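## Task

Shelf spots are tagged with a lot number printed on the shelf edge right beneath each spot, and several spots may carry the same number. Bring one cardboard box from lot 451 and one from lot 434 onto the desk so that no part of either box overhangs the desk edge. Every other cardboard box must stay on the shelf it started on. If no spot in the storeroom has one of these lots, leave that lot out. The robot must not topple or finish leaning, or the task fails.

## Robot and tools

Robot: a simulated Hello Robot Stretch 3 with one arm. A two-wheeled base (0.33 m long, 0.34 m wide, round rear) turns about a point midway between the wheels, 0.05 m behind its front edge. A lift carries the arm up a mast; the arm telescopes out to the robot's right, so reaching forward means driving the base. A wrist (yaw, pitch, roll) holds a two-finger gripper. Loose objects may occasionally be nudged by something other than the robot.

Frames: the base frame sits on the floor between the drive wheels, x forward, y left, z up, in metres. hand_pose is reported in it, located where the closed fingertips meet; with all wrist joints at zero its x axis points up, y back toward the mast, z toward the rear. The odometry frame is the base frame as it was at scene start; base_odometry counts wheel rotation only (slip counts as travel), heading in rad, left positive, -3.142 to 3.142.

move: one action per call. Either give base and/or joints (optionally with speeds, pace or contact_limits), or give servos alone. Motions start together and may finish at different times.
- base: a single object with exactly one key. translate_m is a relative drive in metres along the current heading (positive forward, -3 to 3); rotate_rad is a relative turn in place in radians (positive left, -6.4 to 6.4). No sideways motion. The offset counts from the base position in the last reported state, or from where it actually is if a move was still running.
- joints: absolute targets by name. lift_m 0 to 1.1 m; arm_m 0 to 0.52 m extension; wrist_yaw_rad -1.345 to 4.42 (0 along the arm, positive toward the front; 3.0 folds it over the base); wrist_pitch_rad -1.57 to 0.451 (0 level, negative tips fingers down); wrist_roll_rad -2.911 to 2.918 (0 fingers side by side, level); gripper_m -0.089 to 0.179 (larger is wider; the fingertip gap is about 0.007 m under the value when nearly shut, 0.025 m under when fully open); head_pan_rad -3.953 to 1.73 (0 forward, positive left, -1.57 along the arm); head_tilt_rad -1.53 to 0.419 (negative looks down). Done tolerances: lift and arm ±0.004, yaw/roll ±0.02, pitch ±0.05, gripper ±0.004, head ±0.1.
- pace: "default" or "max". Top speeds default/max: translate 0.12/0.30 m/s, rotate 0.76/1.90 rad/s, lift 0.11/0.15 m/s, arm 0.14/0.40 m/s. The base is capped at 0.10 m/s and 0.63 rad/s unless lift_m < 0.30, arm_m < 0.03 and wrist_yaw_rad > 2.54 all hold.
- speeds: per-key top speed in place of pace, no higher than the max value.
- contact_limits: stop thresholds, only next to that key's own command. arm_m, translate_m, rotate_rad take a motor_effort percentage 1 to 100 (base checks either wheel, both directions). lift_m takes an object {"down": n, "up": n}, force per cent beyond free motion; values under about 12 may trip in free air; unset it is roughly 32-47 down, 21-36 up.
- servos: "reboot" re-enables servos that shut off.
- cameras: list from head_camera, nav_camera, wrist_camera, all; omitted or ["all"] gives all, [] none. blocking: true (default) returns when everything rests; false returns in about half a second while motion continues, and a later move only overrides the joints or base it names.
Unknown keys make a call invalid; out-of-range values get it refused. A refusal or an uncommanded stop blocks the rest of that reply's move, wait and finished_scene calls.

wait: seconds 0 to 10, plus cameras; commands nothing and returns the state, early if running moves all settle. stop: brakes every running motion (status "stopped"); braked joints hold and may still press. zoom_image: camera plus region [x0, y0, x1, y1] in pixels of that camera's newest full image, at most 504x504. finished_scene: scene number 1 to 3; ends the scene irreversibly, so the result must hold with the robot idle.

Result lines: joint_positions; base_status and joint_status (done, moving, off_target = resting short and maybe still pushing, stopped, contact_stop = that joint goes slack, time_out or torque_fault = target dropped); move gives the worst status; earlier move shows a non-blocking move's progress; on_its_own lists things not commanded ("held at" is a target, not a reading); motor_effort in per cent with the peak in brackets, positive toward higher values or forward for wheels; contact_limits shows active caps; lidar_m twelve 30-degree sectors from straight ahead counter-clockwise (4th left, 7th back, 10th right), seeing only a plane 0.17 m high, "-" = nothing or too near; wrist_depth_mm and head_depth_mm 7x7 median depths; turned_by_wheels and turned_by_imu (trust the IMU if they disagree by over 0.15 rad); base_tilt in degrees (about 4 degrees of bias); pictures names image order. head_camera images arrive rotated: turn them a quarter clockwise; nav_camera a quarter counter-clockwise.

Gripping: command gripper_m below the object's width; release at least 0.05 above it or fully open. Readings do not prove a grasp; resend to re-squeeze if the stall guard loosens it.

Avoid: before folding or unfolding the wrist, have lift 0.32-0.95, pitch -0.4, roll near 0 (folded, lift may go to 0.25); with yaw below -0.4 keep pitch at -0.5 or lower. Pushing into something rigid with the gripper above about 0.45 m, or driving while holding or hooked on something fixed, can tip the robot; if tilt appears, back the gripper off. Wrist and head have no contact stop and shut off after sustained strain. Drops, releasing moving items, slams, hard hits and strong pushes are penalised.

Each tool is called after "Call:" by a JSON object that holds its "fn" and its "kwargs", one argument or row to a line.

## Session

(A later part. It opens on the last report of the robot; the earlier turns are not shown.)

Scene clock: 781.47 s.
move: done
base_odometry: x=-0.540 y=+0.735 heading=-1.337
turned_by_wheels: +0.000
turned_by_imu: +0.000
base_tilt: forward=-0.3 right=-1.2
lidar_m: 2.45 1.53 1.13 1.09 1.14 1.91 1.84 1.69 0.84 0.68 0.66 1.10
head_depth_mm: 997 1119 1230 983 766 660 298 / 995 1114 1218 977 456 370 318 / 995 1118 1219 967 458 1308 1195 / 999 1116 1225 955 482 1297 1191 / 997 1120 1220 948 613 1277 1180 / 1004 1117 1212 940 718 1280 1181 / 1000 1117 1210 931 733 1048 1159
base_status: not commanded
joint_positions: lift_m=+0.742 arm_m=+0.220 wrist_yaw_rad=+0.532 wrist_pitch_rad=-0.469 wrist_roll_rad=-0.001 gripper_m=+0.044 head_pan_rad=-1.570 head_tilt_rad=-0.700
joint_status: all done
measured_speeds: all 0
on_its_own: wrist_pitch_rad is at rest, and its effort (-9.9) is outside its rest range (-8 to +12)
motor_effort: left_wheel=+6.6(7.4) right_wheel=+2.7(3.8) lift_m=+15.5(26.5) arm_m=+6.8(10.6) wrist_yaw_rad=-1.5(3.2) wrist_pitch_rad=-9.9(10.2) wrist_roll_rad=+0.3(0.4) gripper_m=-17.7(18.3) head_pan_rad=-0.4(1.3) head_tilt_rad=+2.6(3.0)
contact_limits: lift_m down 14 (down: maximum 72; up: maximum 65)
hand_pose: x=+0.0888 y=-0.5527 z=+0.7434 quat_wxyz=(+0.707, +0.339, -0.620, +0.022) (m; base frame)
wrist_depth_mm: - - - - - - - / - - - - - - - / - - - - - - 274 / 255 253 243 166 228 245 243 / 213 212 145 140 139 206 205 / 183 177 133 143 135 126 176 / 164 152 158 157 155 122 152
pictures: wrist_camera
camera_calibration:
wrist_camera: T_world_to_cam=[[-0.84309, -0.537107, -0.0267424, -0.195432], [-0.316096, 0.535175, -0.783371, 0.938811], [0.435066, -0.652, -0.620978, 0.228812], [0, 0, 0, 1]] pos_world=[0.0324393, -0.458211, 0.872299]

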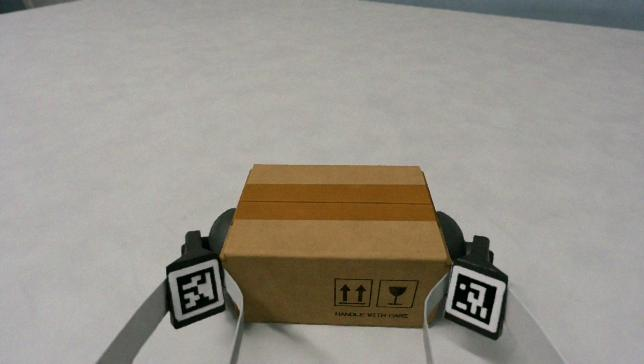

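Call:
{"fn": "move", "kwargs": {
  "joints": {"lift_m": 0.755},
  "speeds": {"lift_m": 0.03},
  "cameras": []
}}

Call:
{"fn": "move", "kwargs": {
  "joints": {"gripper_m": 0.179},
  "cameras": []
}}

Call:
{"fn": "move", "kwargs": {
  "joints": {"lift_m": 0.9},
  "cameras": ["wrist_camera"]
}}

Call:
{"fn": "move", "kwargs": {
  "joints": {"arm_m": 0.0},
  "pace": "max",
  "cameras": ["head_camera", "nav_camera"]
}}

Scene clock: 791.07 s.
move: done
base_odometry: x=-0.540 y=+0.735 heading=-1.337
turned_by_wheels: +0.000
turned_by_imu: +0.000
base_tilt: forward=-0.2 right=-1.2
lidar_m: 2.45 1.53 1.13 1.09 1.14 1.91 1.84 1.69 0.84 0.68 0.66 1.11
head_depth_mm: 994 1110 1242 983 763 663 292 / 993 1110 1219 974 426 357 317 / 996 1114 1215 962 446 1306 1190 / 998 1119 1217 952 478 1298 1187 / 997 1112 1220 944 620 1283 1182 / 1005 1116 1221 935 716 1283 1183 / 999 1116 1203 930 732 1046 1153
base_status: not commanded
joint_positions: lift_m=+0.755 arm_m=+0.220 wrist_yaw_rad=+0.532 wrist_pitch_rad=-0.515 wrist_roll_rad=-0.001 gripper_m=+0.044 head_pan_rad=-1.570 head_tilt_rad=-0.700
joint_status: all done
measured_speeds: all 0
motor_effort: left_wheel=+5.6(6.8) right_wheel=+3.3(3.4) lift_m=+29.5(30.1) arm_m=+1.0(2.4) wrist_yaw_rad=-2.4(3.1) wrist_pitch_rad=-1.4(9.8) wrist_roll_rad=+0.1(0.4) gripper_m=-17.3(17.9) head_pan_rad=-0.6(0.9) head_tilt_rad=+1.6(3.2)
hand_pose: x=+0.0855 y=-0.5471 z=+0.7466 quat_wxyz=(+0.708, +0.353, -0.612, +0.006) (m; base frame)
wrist_depth_mm: - - - - - - - / - - - - - - - / - - - 282 272 276 273 / 252 247 238 166 227 240 239 / 213 213 146 140 143 206 204 / 184 180 133 143 136 127 179 / 167 155 158 159 156 122 158
pictures: none
No camera images: "cameras" was empty.

Scene clock: 792.97 s.
move: done
base_odometry: x=-0.540 y=+0.735 heading=-1.337
turned_by_wheels: +0.000
turned_by_imu: +0.000
base_tilt: forward=-0.2 right=-1.2
lidar_m: 2.45 1.53 1.13 1.09 1.13 1.90 1.84 1.68 0.84 0.68 0.66 1.11
head_depth_mm: 994 1111 1224 986 766 661 292 / 994 1115 1222 974 426 357 317 / 995 1114 1214 964 447 1309 1192 / 999 1113 1216 954 477 1307 1187 / 999 1118 1216 942 601 1282 1182 / 998 1120 1222 934 702 1286 1174 / 1004 1121 1200 932 733 1050 1157
base_status: not commanded
joint_positions: lift_m=+0.755 arm_m=+0.220 wrist_yaw_rad=+0.532 wrist_pitch_rad=-0.531 wrist_roll_rad=-0.001 gripper_m=+0.179 head_pan_rad=-1.570 head_tilt_rad=-0.700
joint_status: all done
measured_speeds: all 0
motor_effort: left_wheel=+6.1(6.5) right_wheel=+3.1(3.9) lift_m=+23.4(29.3) arm_m=-1.3(2.1) wrist_yaw_rad=-0.9(3.2) wrist_pitch_rad=+1.5(1.7) wrist_roll_rad=+0.0(0.3) gripper_m=+0.7(84.0) head_pan_rad=+0.7(0.7) head_tilt_rad=+1.0(2.3)
hand_pose: x=+0.0843 y=-0.5450 z=+0.7432 quat_wxyz=(+0.708, +0.358, -0.609, +0.000) (m; base frame)
wrist_depth_mm: - - - - - - - / - - - - - - - / 281 277 274 273 270 268 265 / 242 240 225 161 171 233 230 / 207 205 147 138 141 200 198 / 119 145 169 144 148 175 121 / 118 156 158 158 157 156 108
pictures: none
No camera images: "cameras" was empty.

Scene clock: 795.13 s.
move: done
base_odometry: x=-0.540 y=+0.735 heading=-1.337
turned_by_wheels: +0.000
turned_by_imu: +0.000
base_tilt: forward=-0.2 right=-1.2
lidar_m: 2.45 1.53 1.13 1.09 1.14 1.90 1.84 1.69 0.84 0.68 0.66 1.10
head_depth_mm: 991 1115 1230 310 - 1308 1202 / 996 1111 1213 368 757 1277 1199 / 1000 1112 1195 373 730 1317 1196 / 995 1115 1219 391 704 1299 1186 / 1001 1120 1222 495 722 1275 1185 / 1003 1118 1220 934 717 1289 1180 / 1004 1122 1208 929 731 1044 1154
base_status: not commanded
joint_positions: lift_m=+0.900 arm_m=+0.220 wrist_yaw_rad=+0.532 wrist_pitch_rad=-0.532 wrist_roll_rad=-0.001 gripper_m=+0.179 head_pan_rad=-1.570 head_tilt_rad=-0.700
joint_status: all done
measured_speeds: all 0
motor_effort: left_wheel=+6.2(6.6) right_wheel=+2.9(3.7) lift_m=+31.6(34.8) arm_m=-5.1(5.4) wrist_yaw_rad=-2.1(2.9) wrist_pitch_rad=+1.7(1.8) wrist_roll_rad=+0.3(0.4) gripper_m=+0.7(1.5) head_pan_rad=+0.1(0.7) head_tilt_rad=+1.7(2.1)
hand_pose: x=+0.0843 y=-0.5449 z=+0.8880 quat_wxyz=(+0.708, +0.359, -0.609, +0.000) (m; base frame)
wrist_depth_mm: - - - - - - - / - - - - - - - / - - - - - - - / - - - - - - - / - 143 - - - - - / 119 126 - - - - 117 / 115 - - 253 253 - 108
pictures: wrist_camera
camera_calibration:
wrist_camera: T_world_to_cam=[[-0.844004, -0.535557, -0.0289257, -0.188392], [-0.340375, 0.576528, -0.742806, 1.03502], [0.414491, -0.617085, -0.668882, 0.388989], [0, 0, 0, 1]] pos_world=[0.0320587, -0.457574, 1.02356]

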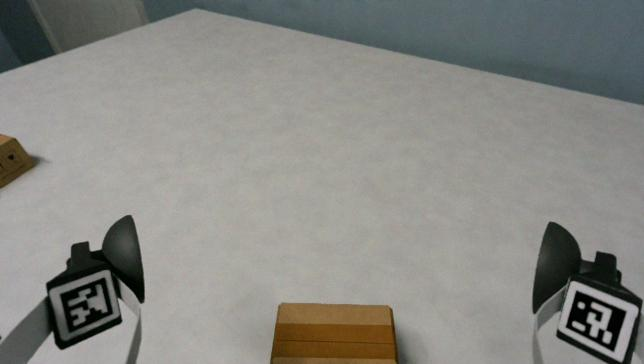

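Scene clock: 796.90 s.
move: done
base_odometry: x=-0.540 y=+0.735 heading=-1.337
turned_by_wheels: +0.000
turned_by_imu: +0.000
base_tilt: forward=-0.2 right=-1.3
lidar_m: 2.45 1.53 1.13 1.09 1.14 1.90 1.85 1.69 0.84 0.68 0.66 1.11
head_depth_mm: 994 1106 1231 980 765 - - / 995 1118 1210 973 762 - - / 993 1115 1212 963 754 669 - / 1003 1113 1217 957 748 296 - / 1002 1120 1220 945 718 288 1109 / 997 1119 1224 936 717 1073 1157 / 1002 1115 1210 927 733 653 1155
base_status: not commanded
joint_positions: lift_m=+0.900 arm_m=+0.001 wrist_yaw_rad=+0.532 wrist_pitch_rad=-0.532 wrist_roll_rad=-0.001 gripper_m=+0.179 head_pan_rad=-1.570 head_tilt_rad=-0.700
joint_status: all done
measured_speeds: all 0
motor_effort: left_wheel=+5.8(6.5) right_wheel=+3.9(4.0) lift_m=+24.7(31.5) arm_m=-13.1(14.3) wrist_yaw_rad=-1.4(3.4) wrist_pitch_rad=+1.8(1.9) wrist_roll_rad=+0.4(0.4) gripper_m=+1.0(1.2) head_pan_rad=+0.8(0.9) head_tilt_rad=+1.0(1.6)
hand_pose: x=+0.0842 y=-0.3254 z=+0.8879 quat_wxyz=(+0.708, +0.359, -0.609, +0.000) (m; base frame)
wrist_depth_mm: - - - - - - - / - 580 - - - - - / - - - - - - - / - - - - 382 - - / - - - - - - - / 119 - - - - - 118 / 118 - - - - - 108
pictures: head_camera (sideways), nav_camera (sideways)
camera_calibration:
head_camera: T_world_to_cam=[[-0.0466831, 0.602465, -0.796779, 1.05227], [0.997493, -0.0143553, -0.0692973, 0.08373], [-0.0531872, -0.798017, -0.600284, 0.737088], [0, 0, 0, 1]] pos_world=[0.004807, -0.0445474, 1.28669]
nav_camera: T_world_to_cam=[[0.0174559, -0.623598, 0.78155, -0.973794], [-0.999791, -0.0192043, 0.00700724, 0.0471558], [0.0106394, -0.781509, -0.623803, 0.764951], [0, 0, 0, 1]] pos_world=[0.0560058, -0.00853388, 1.23792]

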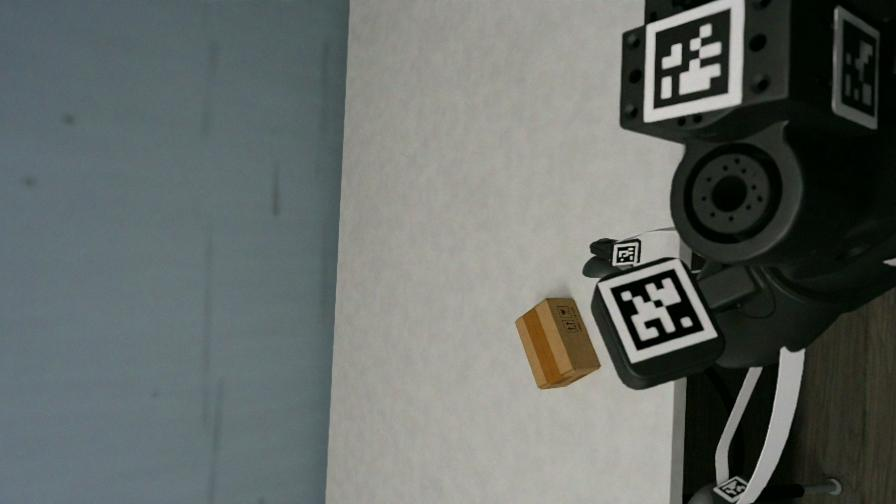

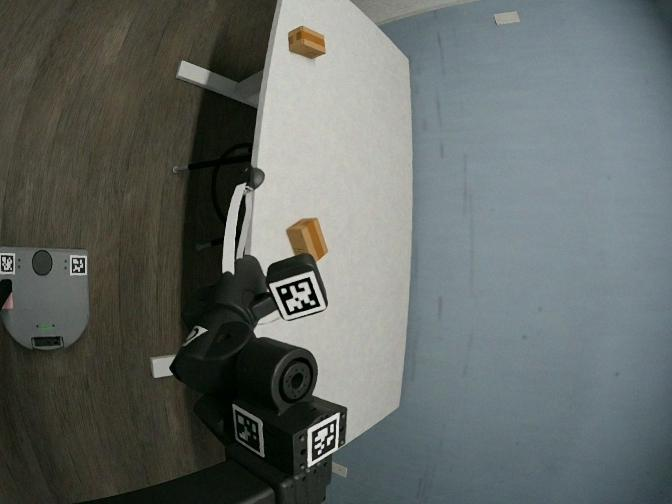

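Call:
{"fn": "finished_scene", "kwargs": {
  "scene": 2
}}

The scene is finished: the task was done.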